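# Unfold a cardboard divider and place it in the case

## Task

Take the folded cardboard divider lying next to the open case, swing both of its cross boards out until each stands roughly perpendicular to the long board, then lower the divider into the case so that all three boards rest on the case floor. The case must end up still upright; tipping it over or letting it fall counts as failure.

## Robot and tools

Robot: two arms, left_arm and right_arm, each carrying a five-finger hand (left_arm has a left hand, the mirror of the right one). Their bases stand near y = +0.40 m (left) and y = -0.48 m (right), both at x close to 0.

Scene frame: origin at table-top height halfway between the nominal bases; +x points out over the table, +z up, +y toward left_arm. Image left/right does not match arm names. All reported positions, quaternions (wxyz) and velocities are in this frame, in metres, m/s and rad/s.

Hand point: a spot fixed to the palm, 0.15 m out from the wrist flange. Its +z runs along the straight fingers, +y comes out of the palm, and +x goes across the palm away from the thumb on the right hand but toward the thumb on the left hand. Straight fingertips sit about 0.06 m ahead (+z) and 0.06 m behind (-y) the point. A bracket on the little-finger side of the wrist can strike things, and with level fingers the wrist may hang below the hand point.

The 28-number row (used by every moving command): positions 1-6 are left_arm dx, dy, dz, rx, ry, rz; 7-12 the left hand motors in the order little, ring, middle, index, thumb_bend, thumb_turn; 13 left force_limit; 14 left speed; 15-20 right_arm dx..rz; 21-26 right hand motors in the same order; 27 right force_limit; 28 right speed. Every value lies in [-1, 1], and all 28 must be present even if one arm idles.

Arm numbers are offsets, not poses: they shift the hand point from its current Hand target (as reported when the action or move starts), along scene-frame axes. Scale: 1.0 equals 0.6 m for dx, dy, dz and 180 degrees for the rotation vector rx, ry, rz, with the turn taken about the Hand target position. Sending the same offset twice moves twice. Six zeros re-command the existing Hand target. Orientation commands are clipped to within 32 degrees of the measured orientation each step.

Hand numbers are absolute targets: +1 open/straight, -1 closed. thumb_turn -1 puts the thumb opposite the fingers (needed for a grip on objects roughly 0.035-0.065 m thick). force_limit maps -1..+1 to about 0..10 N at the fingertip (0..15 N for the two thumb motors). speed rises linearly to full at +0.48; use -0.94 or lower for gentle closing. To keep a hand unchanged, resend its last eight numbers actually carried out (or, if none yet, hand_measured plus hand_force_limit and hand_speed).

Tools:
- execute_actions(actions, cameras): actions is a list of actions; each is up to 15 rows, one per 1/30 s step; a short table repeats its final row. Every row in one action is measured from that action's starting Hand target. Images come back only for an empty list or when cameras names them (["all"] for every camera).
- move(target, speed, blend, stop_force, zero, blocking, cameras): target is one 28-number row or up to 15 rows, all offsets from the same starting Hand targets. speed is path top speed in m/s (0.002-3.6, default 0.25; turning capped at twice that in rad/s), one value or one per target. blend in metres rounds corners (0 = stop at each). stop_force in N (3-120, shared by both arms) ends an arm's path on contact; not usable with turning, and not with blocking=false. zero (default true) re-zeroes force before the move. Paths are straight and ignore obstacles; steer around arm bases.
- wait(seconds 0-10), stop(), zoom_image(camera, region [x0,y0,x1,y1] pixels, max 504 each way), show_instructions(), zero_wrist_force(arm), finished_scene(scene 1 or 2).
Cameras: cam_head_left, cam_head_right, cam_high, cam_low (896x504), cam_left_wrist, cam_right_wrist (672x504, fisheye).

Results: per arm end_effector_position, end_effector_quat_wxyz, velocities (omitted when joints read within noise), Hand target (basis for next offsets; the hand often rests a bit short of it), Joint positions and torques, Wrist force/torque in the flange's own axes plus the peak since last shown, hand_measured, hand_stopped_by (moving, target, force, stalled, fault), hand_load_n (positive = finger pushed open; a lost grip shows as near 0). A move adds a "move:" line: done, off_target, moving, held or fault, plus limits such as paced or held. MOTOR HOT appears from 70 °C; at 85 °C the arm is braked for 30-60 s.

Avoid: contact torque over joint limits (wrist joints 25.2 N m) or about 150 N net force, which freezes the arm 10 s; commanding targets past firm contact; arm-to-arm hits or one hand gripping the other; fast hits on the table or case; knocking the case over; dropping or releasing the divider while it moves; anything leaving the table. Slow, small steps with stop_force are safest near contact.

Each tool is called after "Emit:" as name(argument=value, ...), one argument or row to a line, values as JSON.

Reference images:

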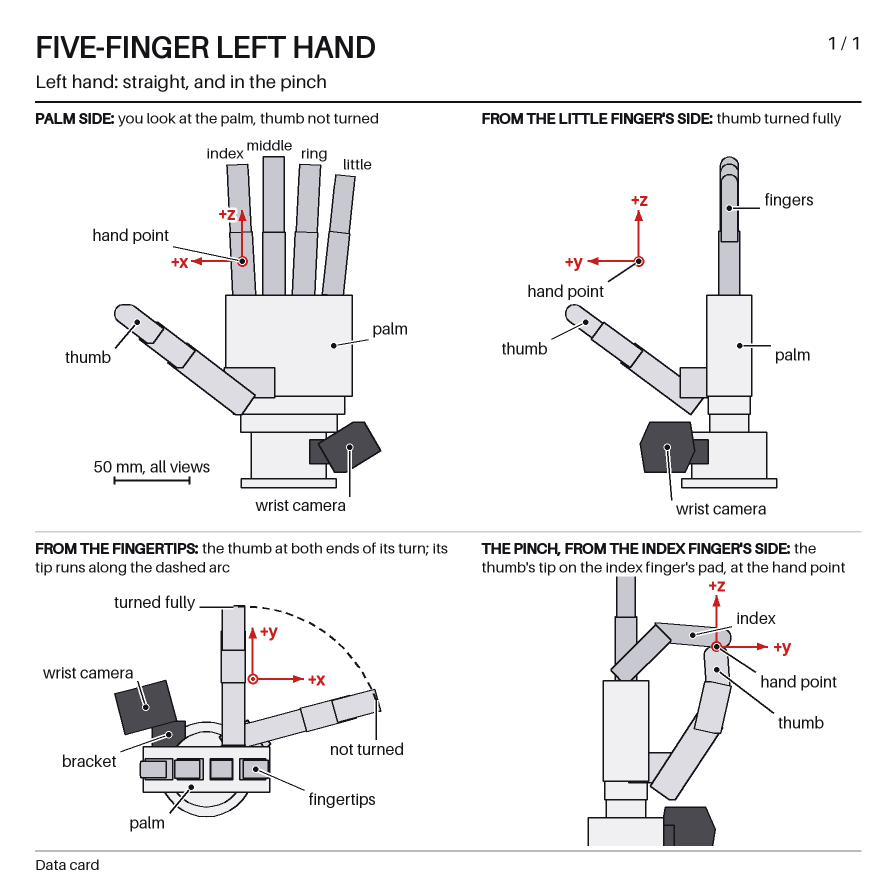

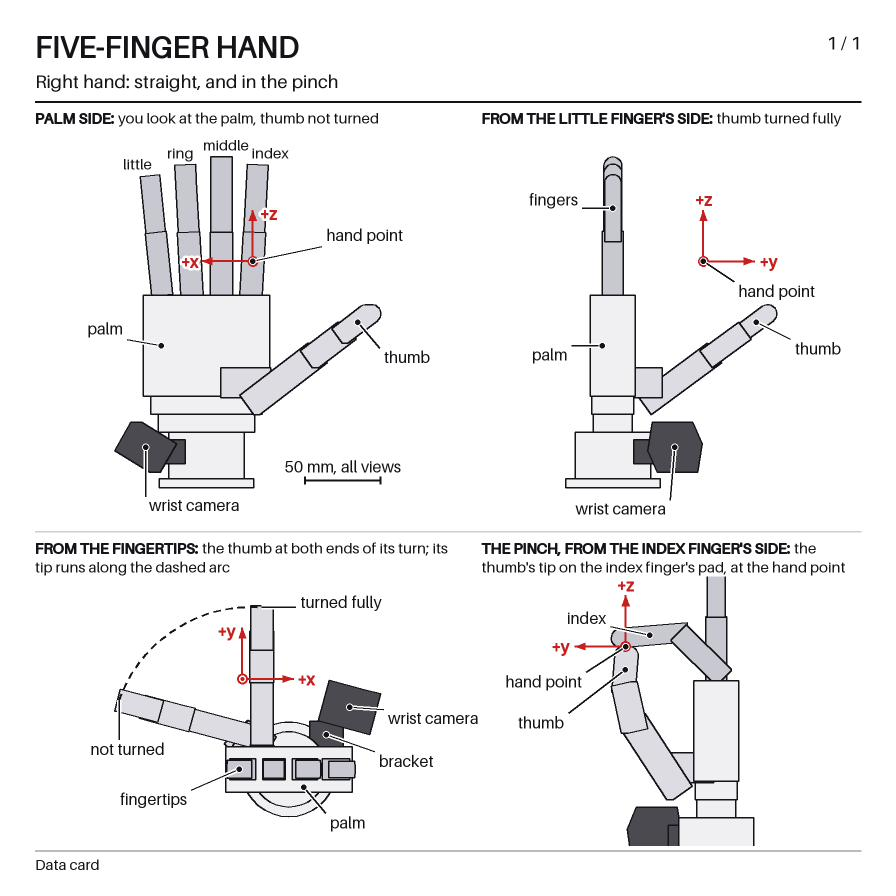

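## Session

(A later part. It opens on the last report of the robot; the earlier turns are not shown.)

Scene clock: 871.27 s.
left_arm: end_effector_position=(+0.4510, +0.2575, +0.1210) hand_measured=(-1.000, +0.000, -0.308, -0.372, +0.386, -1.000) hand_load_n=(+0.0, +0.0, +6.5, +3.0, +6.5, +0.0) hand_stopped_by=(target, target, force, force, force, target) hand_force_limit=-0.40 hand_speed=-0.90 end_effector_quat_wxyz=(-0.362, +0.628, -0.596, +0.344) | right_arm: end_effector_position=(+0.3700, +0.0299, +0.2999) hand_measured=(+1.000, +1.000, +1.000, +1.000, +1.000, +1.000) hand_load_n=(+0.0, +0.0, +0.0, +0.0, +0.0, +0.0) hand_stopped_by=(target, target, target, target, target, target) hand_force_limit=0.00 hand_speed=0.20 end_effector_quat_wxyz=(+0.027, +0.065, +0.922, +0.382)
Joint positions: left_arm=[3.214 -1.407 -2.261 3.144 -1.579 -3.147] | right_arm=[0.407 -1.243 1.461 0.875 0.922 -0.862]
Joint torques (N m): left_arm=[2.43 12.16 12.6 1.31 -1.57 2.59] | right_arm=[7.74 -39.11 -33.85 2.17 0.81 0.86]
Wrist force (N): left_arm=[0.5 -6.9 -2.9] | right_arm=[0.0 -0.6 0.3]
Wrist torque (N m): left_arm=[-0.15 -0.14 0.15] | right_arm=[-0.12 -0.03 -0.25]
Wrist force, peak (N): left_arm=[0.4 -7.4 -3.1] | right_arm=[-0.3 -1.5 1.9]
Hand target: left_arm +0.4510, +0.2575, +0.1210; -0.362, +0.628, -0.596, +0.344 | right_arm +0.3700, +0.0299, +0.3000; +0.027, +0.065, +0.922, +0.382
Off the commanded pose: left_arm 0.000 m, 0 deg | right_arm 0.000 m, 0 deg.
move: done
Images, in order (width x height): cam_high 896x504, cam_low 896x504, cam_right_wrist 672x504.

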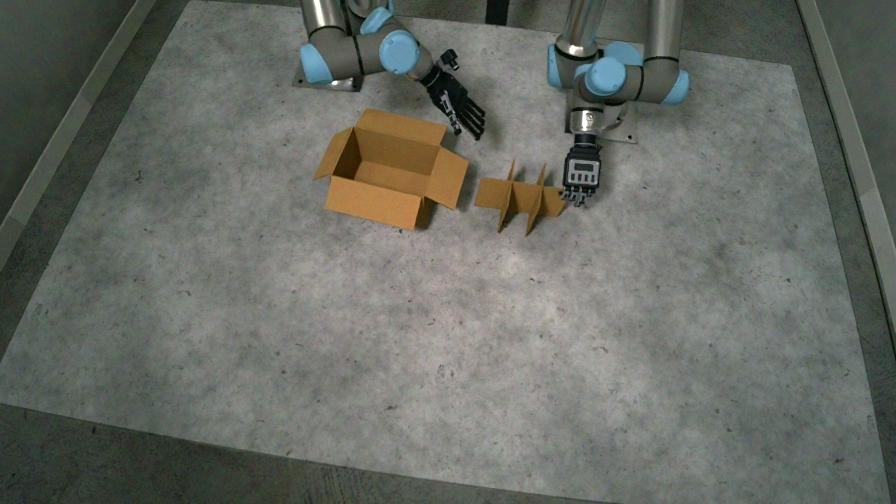

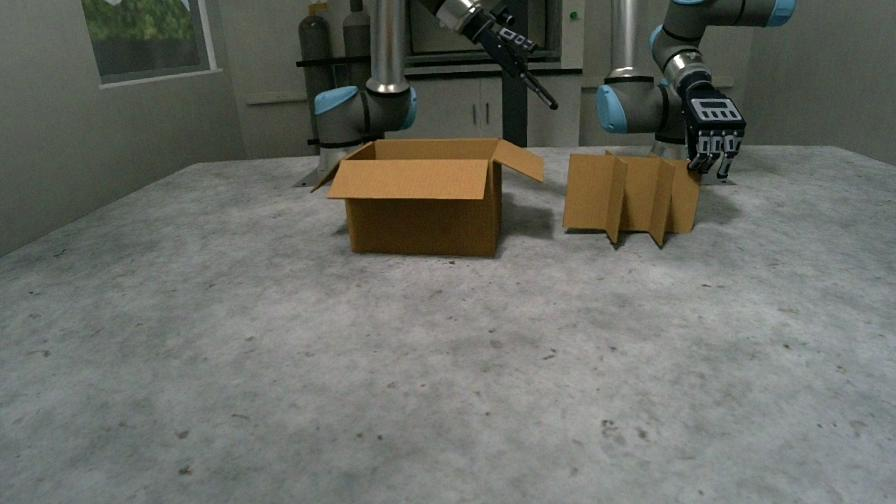

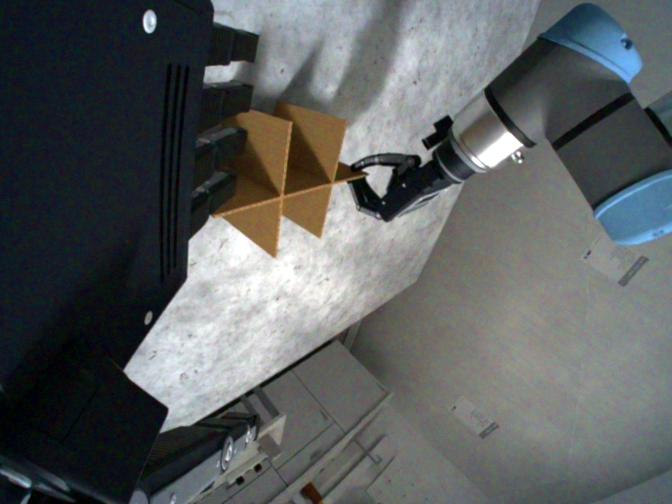

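Emit:
move(
  target=[
    [0,0,0,0,0,0,-1,0,-0.6,-0.6,-0.1,-1,-0.4,-0.9,0.05,-0.05,0.2,-0.2835,-0.2245,0.18,-1,0,0,0,0.45,-1,-0.3,-0.2],
    [0,0,0,0,0,0,-1,0,-0.6,-0.6,-0.1,-1,-0.4,-0.9,0.05,-0.05,0.2,-0.567,-0.449,0.3595,-1,0,0,0,0.45,-1,-0.3,-0.2],
  ],
  speed=0.25,
  blend=0.01,
  cameras=["all"],
)

Scene clock: 904.77 s.
left_arm: end_effector_position=(+0.4510, +0.2575, +0.1210) hand_measured=(-1.000, +0.000, -0.308, -0.372, +0.386, -1.000) hand_load_n=(+0.0, +0.0, +6.5, +3.0, +6.5, +0.0) hand_stopped_by=(target, target, force, force, force, target) hand_force_limit=-0.40 hand_speed=-0.90 end_effector_quat_wxyz=(-0.362, +0.628, -0.596, +0.344) | right_arm: end_effector_position=(+0.3999, -0.0001, +0.4199) hand_measured=(-1.000, +0.000, +0.000, +0.000, +0.450, -1.000) hand_load_n=(+0.0, +0.0, +0.0, +0.0, +0.0, +0.0) hand_stopped_by=(target, target, target, target, target, target) hand_force_limit=-0.30 hand_speed=-0.20 end_effector_quat_wxyz=(-0.378, +0.593, -0.543, +0.458)
Joint positions: left_arm=[3.214 -1.407 -2.261 3.144 -1.579 -3.147] | right_arm=[0.878 -1.194 0.975 0.693 2.442 -2.907]
Joint torques (N m): left_arm=[1.31 10.18 11.34 1.36 -1.27 2.81] | right_arm=[-7.59 -31.73 -37.17 -0.46 -0.5 -1]
Wrist force (N): left_arm=[0.4 -7.1 -2.9] | right_arm=[0.5 0.6 -0.1]
Wrist torque (N m): left_arm=[-0.20 -0.13 0.15] | right_arm=[0.08 -0.11 -0.06]
Wrist force, peak (N): left_arm=[0.3 -7.6 -2.8] | right_arm=[0.9 1.2 0.1]
Hand target: left_arm +0.4510, +0.2575, +0.1210; -0.362, +0.628, -0.596, +0.344 | right_arm +0.4000, -0.0001, +0.4200; -0.378, +0.593, -0.543, +0.458
Off the commanded pose: left_arm 0.000 m, 0 deg | right_arm 0.000 m, 0 deg.
move: done

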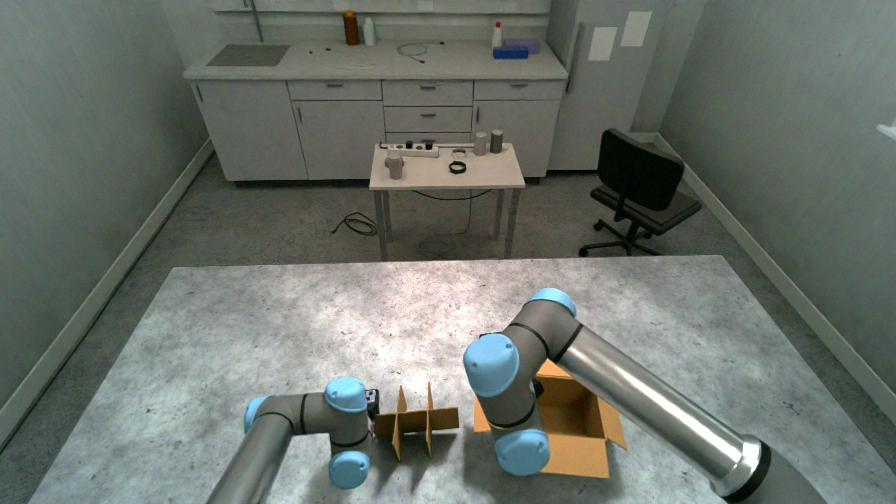

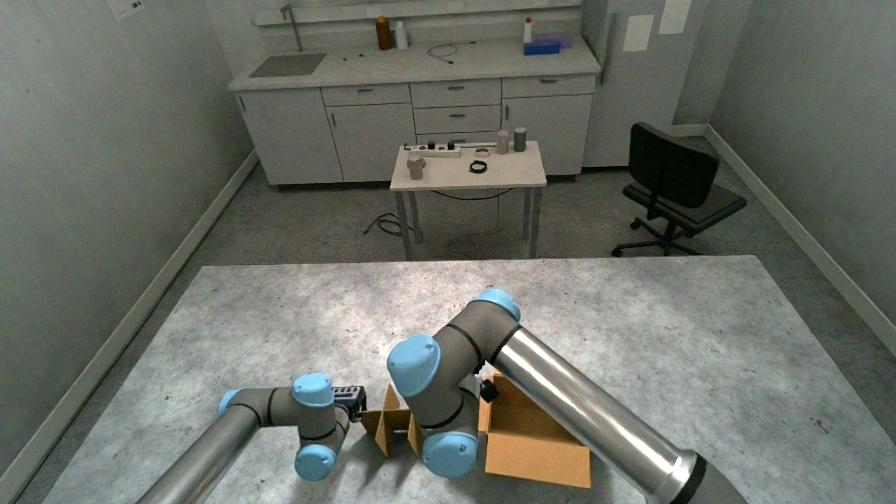

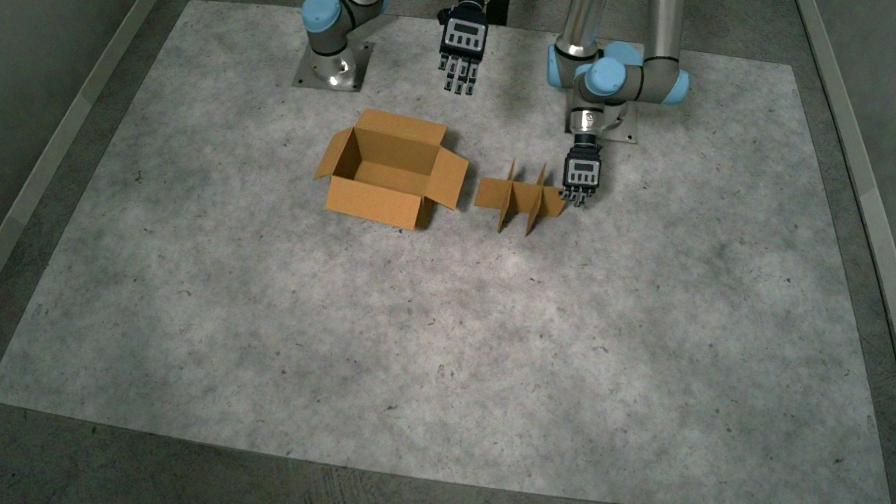

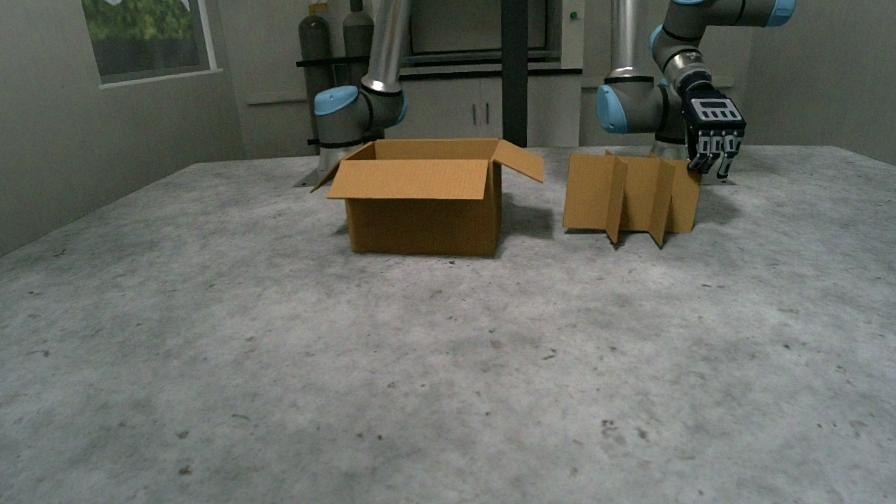

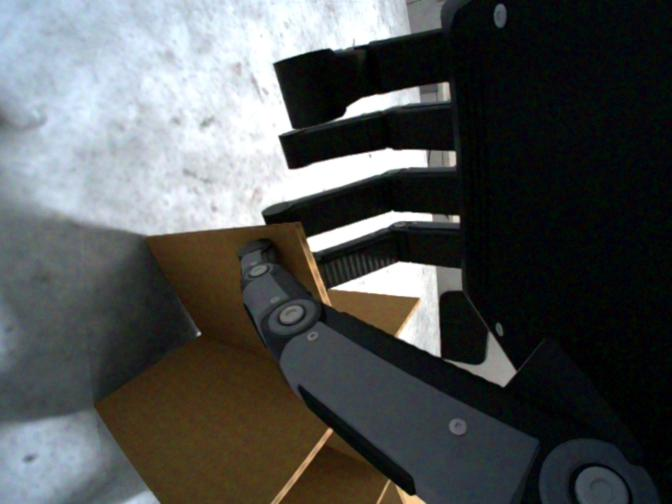

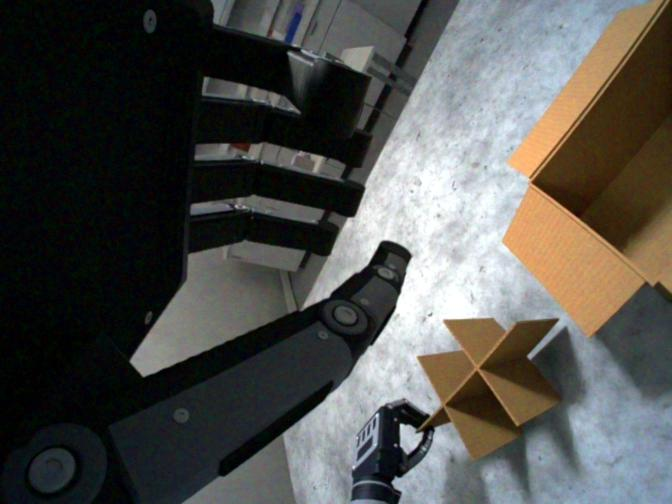

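Emit:
zoom_image(
  camera="cam_right_wrist",
  region=[390, 290, 590, 490],
)

Emit:
zoom_image(
  camera="cam_right_wrist",
  region=[480, 0, 672, 350],
)

Scaled by 2.520 from the camera's 672x504 image, which has a finer 960x720 frame.

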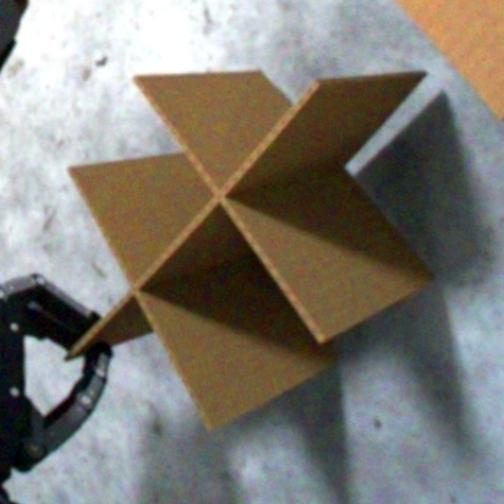

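Scaled by 1.440 from the camera's 672x504 image, which has a finer 960x720 frame.

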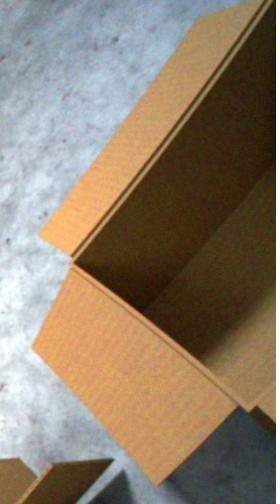

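Emit:
move(
  target=[
    [0,0,0,0,0,0,-1,0,-0.6,-0.6,-0.1,-1,-0.4,-0.9,0.0833,0.2833,-0.1,0,0,0,-1,0,0,0,0.45,-1,-0.3,-0.2],
    [0,0,0,0,0,0,-1,0,-0.6,-0.6,-0.1,-1,-0.4,-0.9,0.0833,0.2833,-0.3,0,0,0,-1,0,0,0,0.45,-1,-0.3,-0.2],
  ],
  speed=0.15,
  cameras=["cam_high","cam_low","cam_right_wrist","cam_head_left"],
)

Emit:
zoom_image(
  camera="cam_high",
  region=[440, 100, 640, 250],
)

Emit:
zoom_image(
  camera="cam_right_wrist",
  region=[272, 104, 672, 504],
)

Scene clock: 955.80 s.
left_arm: end_effector_position=(+0.4510, +0.2575, +0.1210) hand_measured=(-1.000, +0.000, -0.308, -0.372, +0.386, -1.000) hand_load_n=(+0.0, +0.0, +6.5, +3.0, +6.5, -0.5) hand_stopped_by=(target, target, force, force, force, target) hand_force_limit=-0.40 hand_speed=-0.90 end_effector_quat_wxyz=(-0.362, +0.628, -0.596, +0.344) | right_arm: end_effector_position=(+0.4500, +0.1698, +0.2399) hand_measured=(-1.000, +0.000, +0.000, +0.000, +0.450, -1.000) hand_load_n=(+0.5, +0.0, +0.0, +0.5, +0.0, +0.0) hand_stopped_by=(target, target, target, target, target, target) hand_force_limit=-0.30 hand_speed=-0.20 end_effector_quat_wxyz=(-0.378, +0.593, -0.543, +0.459)
Joint positions: left_arm=[3.214 -1.407 -2.261 3.144 -1.579 -3.147] | right_arm=[0.983 -0.664 0.573 0.631 2.535 -2.823]
Joint torques (N m): left_arm=[0.84 10.58 11.07 1.45 -1.51 2.76] | right_arm=[9.12 -59.14 -37.93 1.94 -1.61 -2.31]
Wrist force (N): left_arm=[0.4 -7.2 -2.9] | right_arm=[0.5 0.6 0.1]
Wrist torque (N m): left_arm=[-0.18 -0.13 0.15] | right_arm=[0.04 -0.09 0.14]
Wrist force, peak (N): left_arm=[0.4 -7.5 -2.8] | right_arm=[0.3 2.2 0.5]
Hand target: left_arm +0.4510, +0.2575, +0.1210; -0.362, +0.628, -0.596, +0.344 | right_arm +0.4500, +0.1699, +0.2400; -0.378, +0.593, -0.543, +0.458
Off the commanded pose: left_arm 0.000 m, 0 deg | right_arm 0.000 m, 0 deg.
elbow stopped short (right arm): the move would have taken joint 3 (elbow) straighter than the controller allows.
move: done
Images, in order (width x height): cam_head_left 896x504, cam_high 896x504, cam_low 896x504, cam_right_wrist 672x504.

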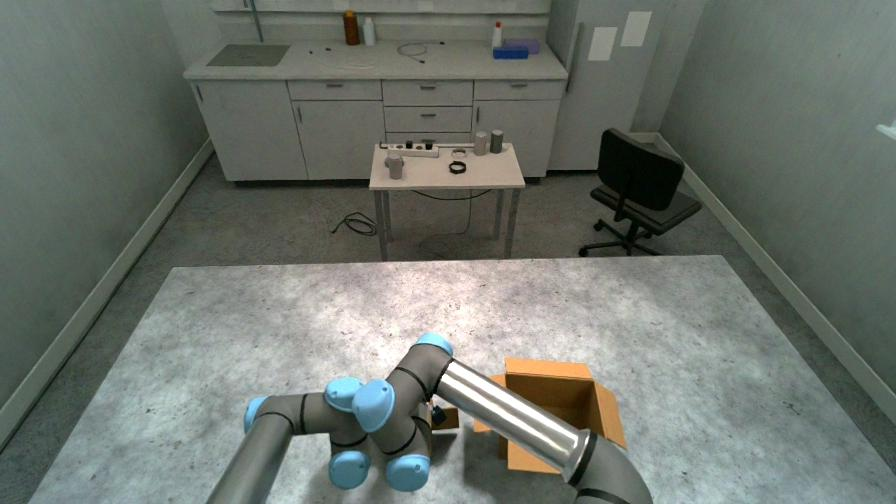

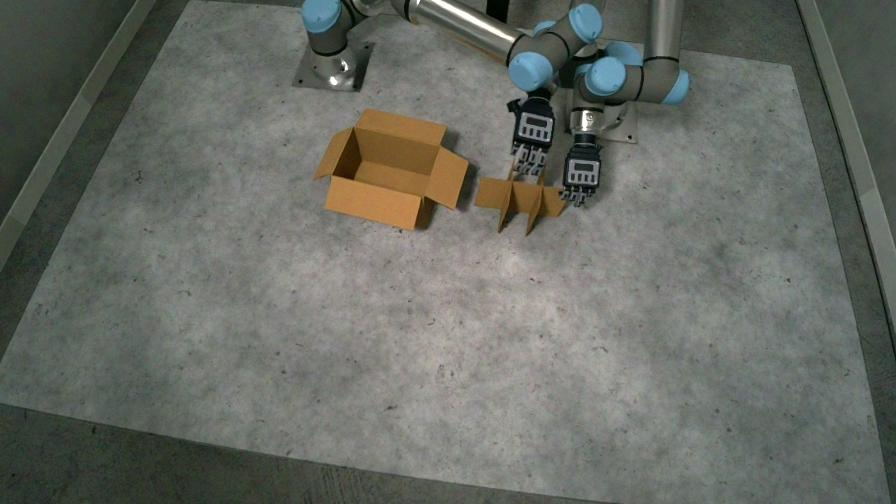

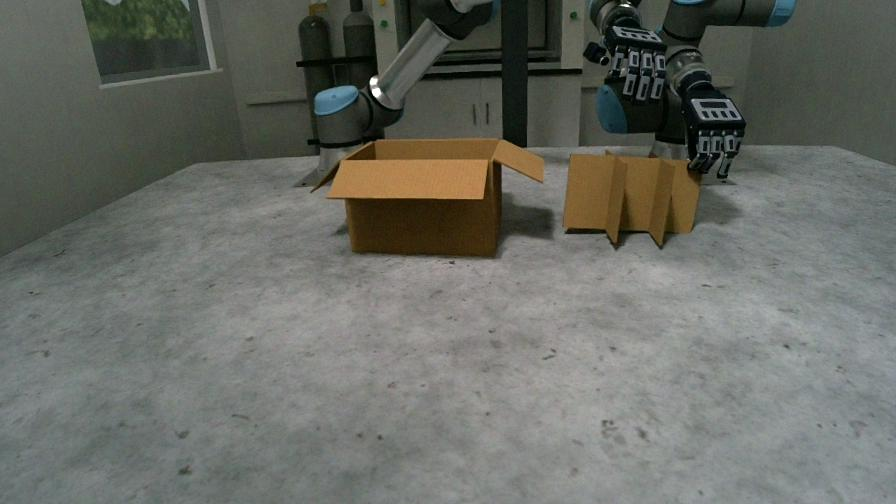

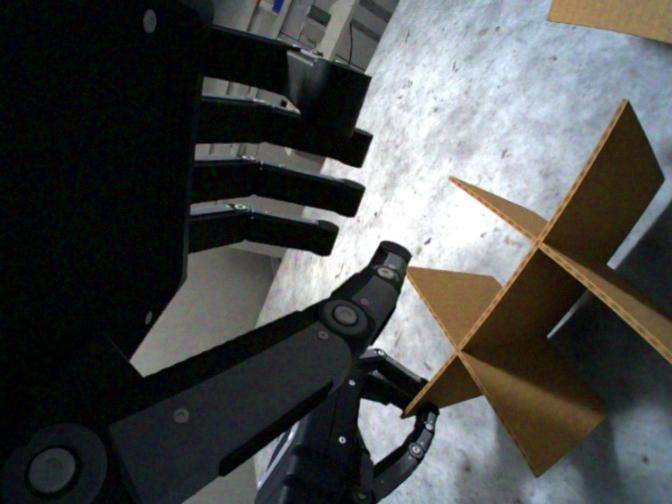

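Scaled by 2.520 from the camera's 896x504 image, which has a finer 1280x720 frame.

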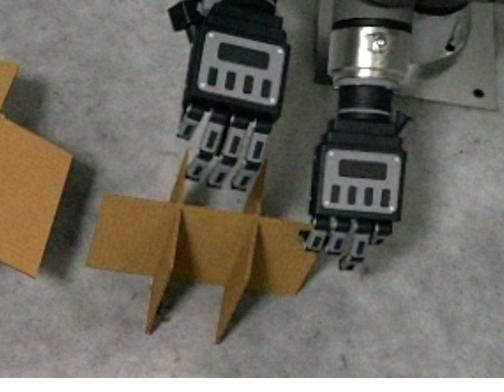

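Scaled by 1.260 from the camera's 672x504 image, which has a finer 960x720 frame.

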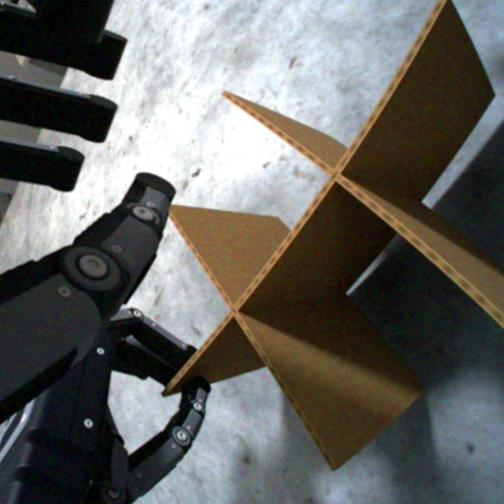

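Emit:
move(
  target=[0,0,0,0,0,0,-1,0,-0.1,-0.1,0.5,-1,-0.4,-0.8,0,0,0,0,0,0,-1,0,0,0,0.45,-1,-0.3,-0.2],
  speed=0.05,
  cameras=["cam_high","cam_low","cam_left_wrist"],
)

Emit:
zoom_image(
  camera="cam_high",
  region=[440, 100, 640, 250],
)

Emit:
zoom_image(
  camera="cam_low",
  region=[520, 70, 740, 250],
)

Scene clock: 989.53 s.
left_arm: end_effector_position=(+0.4510, +0.2575, +0.1210) hand_measured=(-1.000, +0.000, -0.100, -0.100, +0.500, -1.000) hand_load_n=(+0.0, +0.0, +0.0, +0.0, +0.0, +0.0) hand_stopped_by=(target, target, target, target, target, target) hand_force_limit=-0.40 hand_speed=-0.80 end_effector_quat_wxyz=(-0.362, +0.628, -0.596, +0.344) | right_arm: end_effector_position=(+0.4500, +0.1699, +0.2400) hand_measured=(-1.000, +0.000, +0.000, +0.000, +0.450, -1.000) hand_load_n=(+0.0, +0.0, +0.0, +0.0, +0.0, +0.0) hand_stopped_by=(target, target, target, target, target, target) hand_force_limit=-0.30 hand_speed=-0.20 end_effector_quat_wxyz=(-0.378, +0.593, -0.543, +0.458)
Joint positions: left_arm=[3.214 -1.407 -2.261 3.144 -1.579 -3.147] | right_arm=[0.983 -0.664 0.573 0.631 2.535 -2.823]
Joint torques (N m): left_arm=[-0.89 8.53 9.11 1.47 -1.47 2.64] | right_arm=[7.57 -49.46 -37.84 1.21 -1.38 1.21]
Wrist force (N): left_arm=[0.6 -0.7 -0.6] | right_arm=[0.7 0.6 0.3]
Wrist torque (N m): left_arm=[0.01 -0.12 0.13] | right_arm=[0.02 -0.13 0.15]
Wrist force, peak (N): left_arm=[0.4 -7.5 -2.9] | right_arm=[0.9 1.0 0.4]
Hand target: left_arm +0.4510, +0.2575, +0.1210; -0.362, +0.628, -0.596, +0.344 | right_arm +0.4500, +0.1699, +0.2400; -0.378, +0.593, -0.543, +0.458
Off the commanded pose: left_arm 0.000 m, 0 deg | right_arm 0.000 m, 0 deg.
move: done
Images, in order (width x height): cam_high 896x504, cam_low 896x504, cam_left_wrist 672x504.

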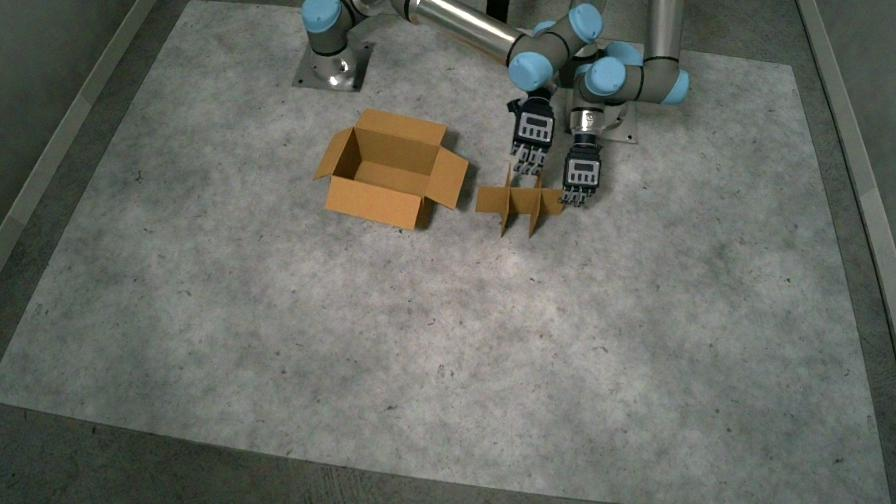

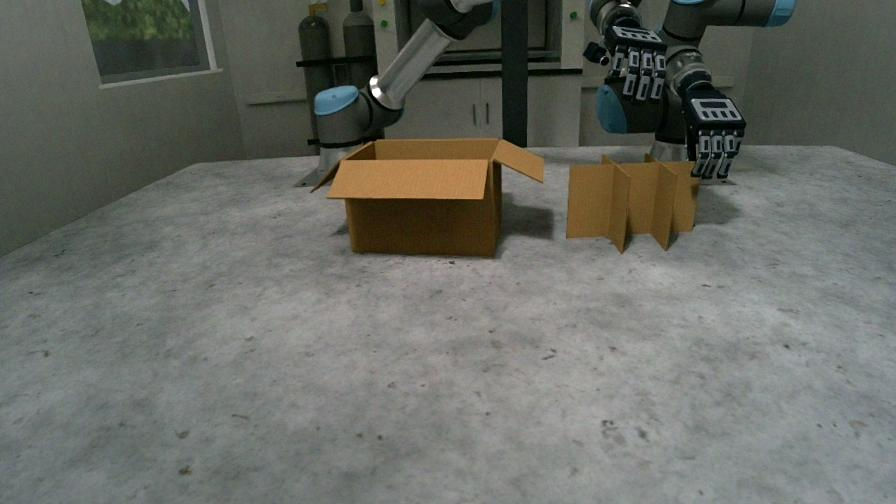

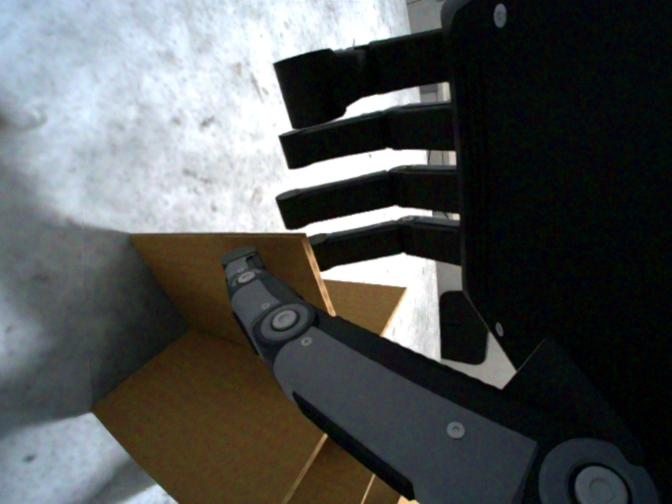

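Scaled by 2.520 from the camera's 896x504 image, which has a finer 1280x720 frame.

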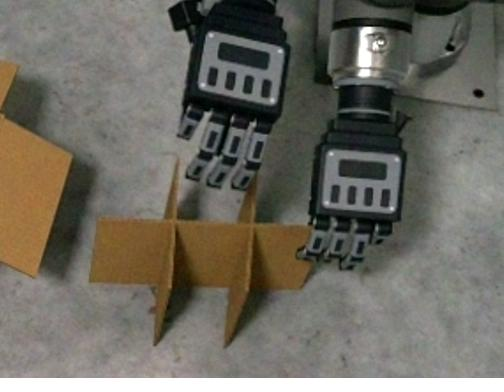

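Scaled by 2.291 from the camera's 896x504 image, which has a finer 1280x720 frame.

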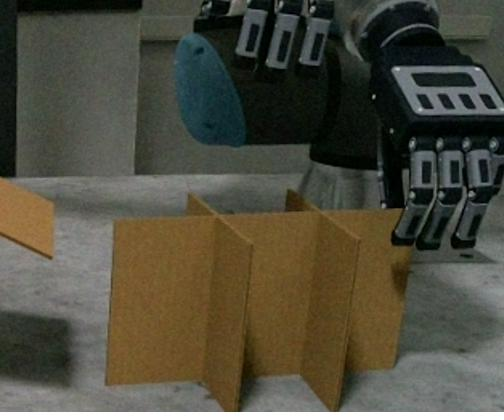

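Emit:
move(
  target=[
    [0,0,0.15,0,0,0,-1,0,-0.1,-0.1,0.5,-1,-0.4,-0.8,0,0,0,0,0,0,1,1,0,0,0.45,-1,-0.3,-0.2],
    [0,0.3,0.25,0,0,0,-1,0,-0.1,-0.1,0.5,-1,-0.4,-0.8,0,0,0,0,0,0,1,1,0,0,0.45,-1,-0.3,-0.2],
  ],
  speed=0.15,
  blend=0.02,
  cameras=["cam_high","cam_low","cam_right_wrist"],
)

Emit:
zoom_image(
  camera="cam_high",
  region=[460, 130, 600, 250],
)

Emit:
zoom_image(
  camera="cam_right_wrist",
  region=[372, 74, 672, 504],
)

Scene clock: 997.67 s.
left_arm: end_effector_position=(+0.4510, +0.2574, +0.1870) hand_measured=(-1.000, +0.000, -0.100, -0.100, +0.500, -1.000) hand_load_n=(+0.0, +0.0, +0.0, +0.0, +0.0, +0.0) hand_stopped_by=(target, target, target, target, target, target) hand_force_limit=-0.40 hand_speed=-0.80 end_effector_quat_wxyz=(-0.362, +0.628, -0.596, +0.344) | right_arm: end_effector_position=(+0.4500, +0.1699, +0.2400) hand_measured=(+1.000, +1.000, +0.000, +0.000, +0.450, -1.000) hand_load_n=(-0.5, +0.0, +0.0, +0.0, +0.0, +0.0) hand_stopped_by=(target, target, target, target, target, target) hand_force_limit=-0.30 hand_speed=-0.20 end_effector_quat_wxyz=(-0.378, +0.593, -0.543, +0.458)
Joint positions: left_arm=[3.213 -1.327 -2.137 2.941 -1.579 -3.147] | right_arm=[0.983 -0.664 0.573 0.631 2.535 -2.823]
Joint torques (N m): left_arm=[-0.98 -2.23 8.04 2.57 0.12 -2.76] | right_arm=[8.79 -48.61 -36.78 -0.01 -0.64 1.8]
Wrist force (N): left_arm=[0.6 -1.1 -0.4] | right_arm=[0.8 0.8 0.3]
Wrist torque (N m): left_arm=[-0.12 -0.15 0.20] | right_arm=[0.04 -0.15 0.17]
Wrist force, peak (N): left_arm=[1.3 -4.0 -3.3] | right_arm=[0.8 1.1 0.2]
Hand target: left_arm +0.4510, +0.2574, +0.1870; -0.362, +0.628, -0.596, +0.344 (not the last commanded pose) | right_arm +0.4500, +0.1699, +0.2400; -0.378, +0.593, -0.543, +0.458
Off the commanded pose: left_arm 0.199 m, 0 deg | right_arm 0.000 m, 0 deg.
move: held (left_arm; a check stopped the path); path passed 0 of 2 targets; limits=held
pose unreachable (left arm): on one or more control steps of this call, first in action 0 (counted from 0), this arm could not follow its commanded pose, so it was not sent that pose on those steps. It may still have moved: this result reports where it is.
cause: moving toward the commanded pose would bring a part of the arm too close to another arm (a part of this arm just beyond joint 4 (wrist 1) and a part of the right arm just beyond its joint 4 (wrist 1), where that arm would come to rest).
Images, in order (width x height): cam_high 896x504, cam_low 896x504, cam_right_wrist 672x504.

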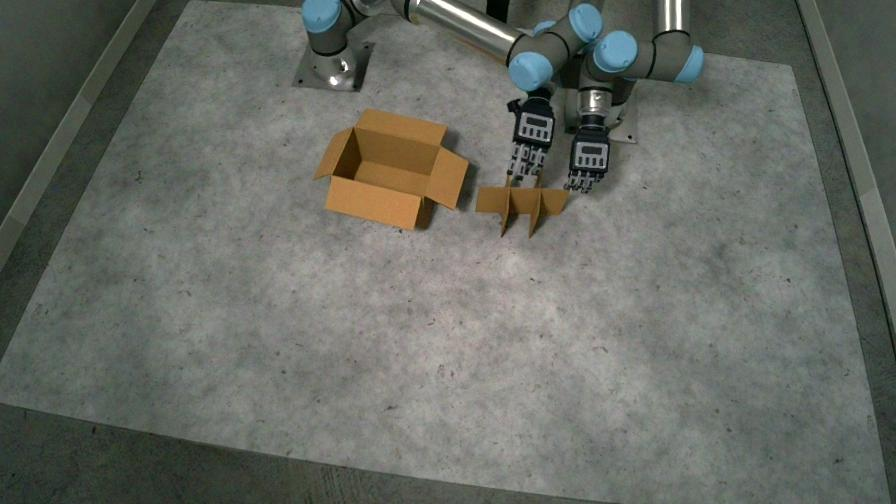

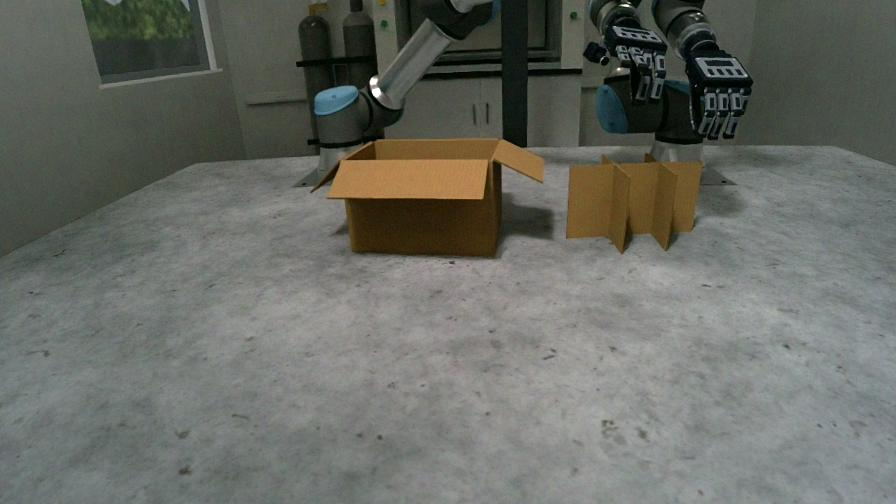

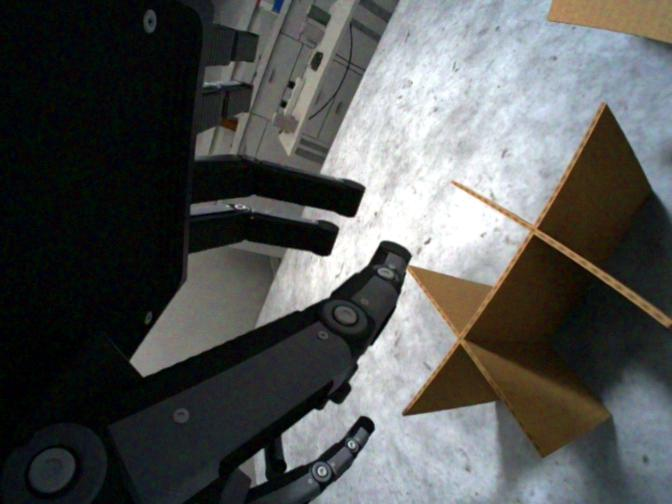

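Scaled by 3.600 from the camera's 896x504 image, which has a finer 1280x720 frame.

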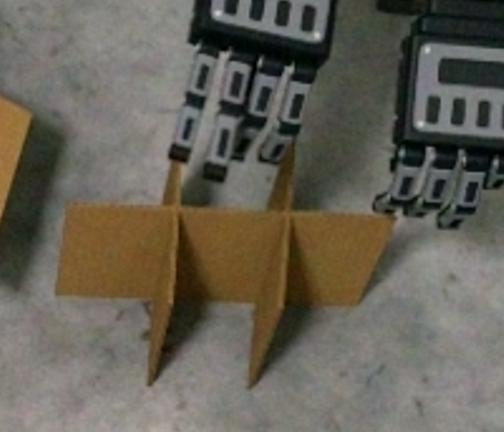

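Scaled by 1.172 from the camera's 672x504 image, which has a finer 960x720 frame.

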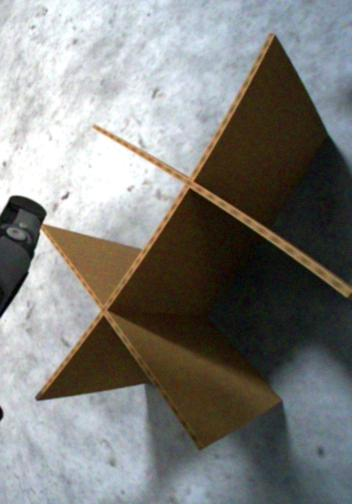

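Emit:
move(
  target=[
    [0,0.25,0.0,0,0,0,-1,0,-0.1,-0.1,0.5,-1,-0.4,-0.8,0,0,0,0,0,0,1,1,0,0,0.45,-1,-0.3,-0.2],
    [0,0.33,0.2,0,0,0,-1,0,-0.1,-0.1,0.5,-1,-0.4,-0.8,0,0,0,0,0,0,1,1,0,0,0.45,-1,-0.3,-0.2],
  ],
  speed=0.15,
  blend=0.02,
  cameras=["cam_high","cam_right_wrist","cam_left_wrist"],
)

Scene clock: 1005.70 s.
left_arm: end_effector_position=(+0.4510, +0.4554, +0.3069) hand_measured=(-1.000, +0.000, -0.100, -0.100, +0.500, -1.000) hand_load_n=(+0.0, +0.0, +0.0, +0.0, +0.0, +0.0) hand_stopped_by=(target, target, target, target, target, target) hand_force_limit=-0.40 hand_speed=-0.80 end_effector_quat_wxyz=(-0.362, +0.628, -0.596, +0.344) | right_arm: end_effector_position=(+0.4500, +0.1699, +0.2400) hand_measured=(+1.000, +1.000, +0.000, +0.000, +0.450, -1.000) hand_load_n=(+0.0, +0.0, +0.0, +0.0, +0.0, +0.0) hand_stopped_by=(target, target, target, target, target, target) hand_force_limit=-0.30 hand_speed=-0.20 end_effector_quat_wxyz=(-0.378, +0.593, -0.543, +0.458)
Joint positions: left_arm=[4.087 -1.26 -1.903 2.437 -0.852 -2.613] | right_arm=[0.983 -0.664 0.573 0.631 2.535 -2.823]
Joint torques (N m): left_arm=[-5.38 17.75 20.46 -0.91 -1.43 -2.81] | right_arm=[6.8 -49.16 -32.43 -0.47 0 1.83]
Wrist force (N): left_arm=[0.8 -1.4 -0.6] | right_arm=[0.6 0.7 0.3]
Wrist torque (N m): left_arm=[-0.10 -0.16 0.25] | right_arm=[0.03 -0.12 0.15]
Wrist force, peak (N): left_arm=[0.5 -2.6 -1.0] | right_arm=[0.8 1.0 0.5]
Hand target: left_arm +0.4510, +0.4554, +0.3070; -0.362, +0.628, -0.596, +0.344 | right_arm +0.4500, +0.1699, +0.2400; -0.378, +0.593, -0.543, +0.458
Off the commanded pose: left_arm 0.000 m, 0 deg | right_arm 0.000 m, 0 deg.
move: done
Images, in order (width x height): cam_high 896x504, cam_left_wrist 672x504, cam_right_wrist 672x504.

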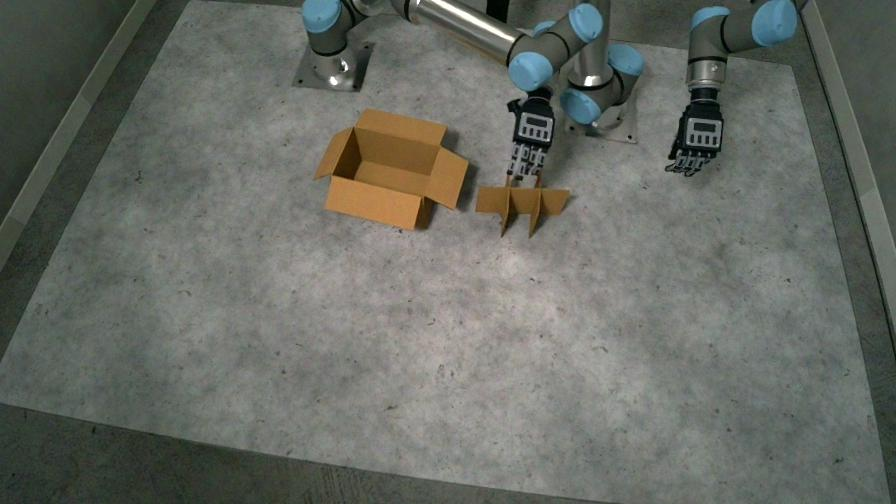

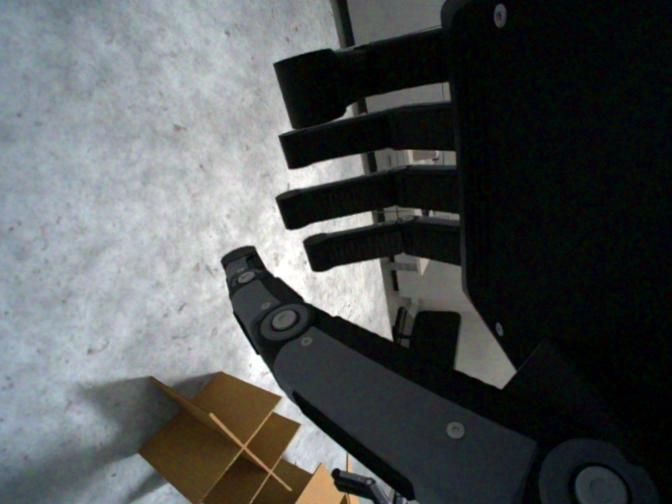

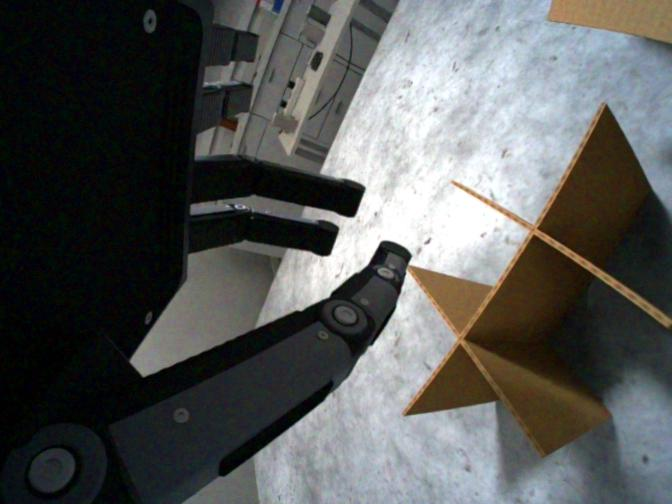

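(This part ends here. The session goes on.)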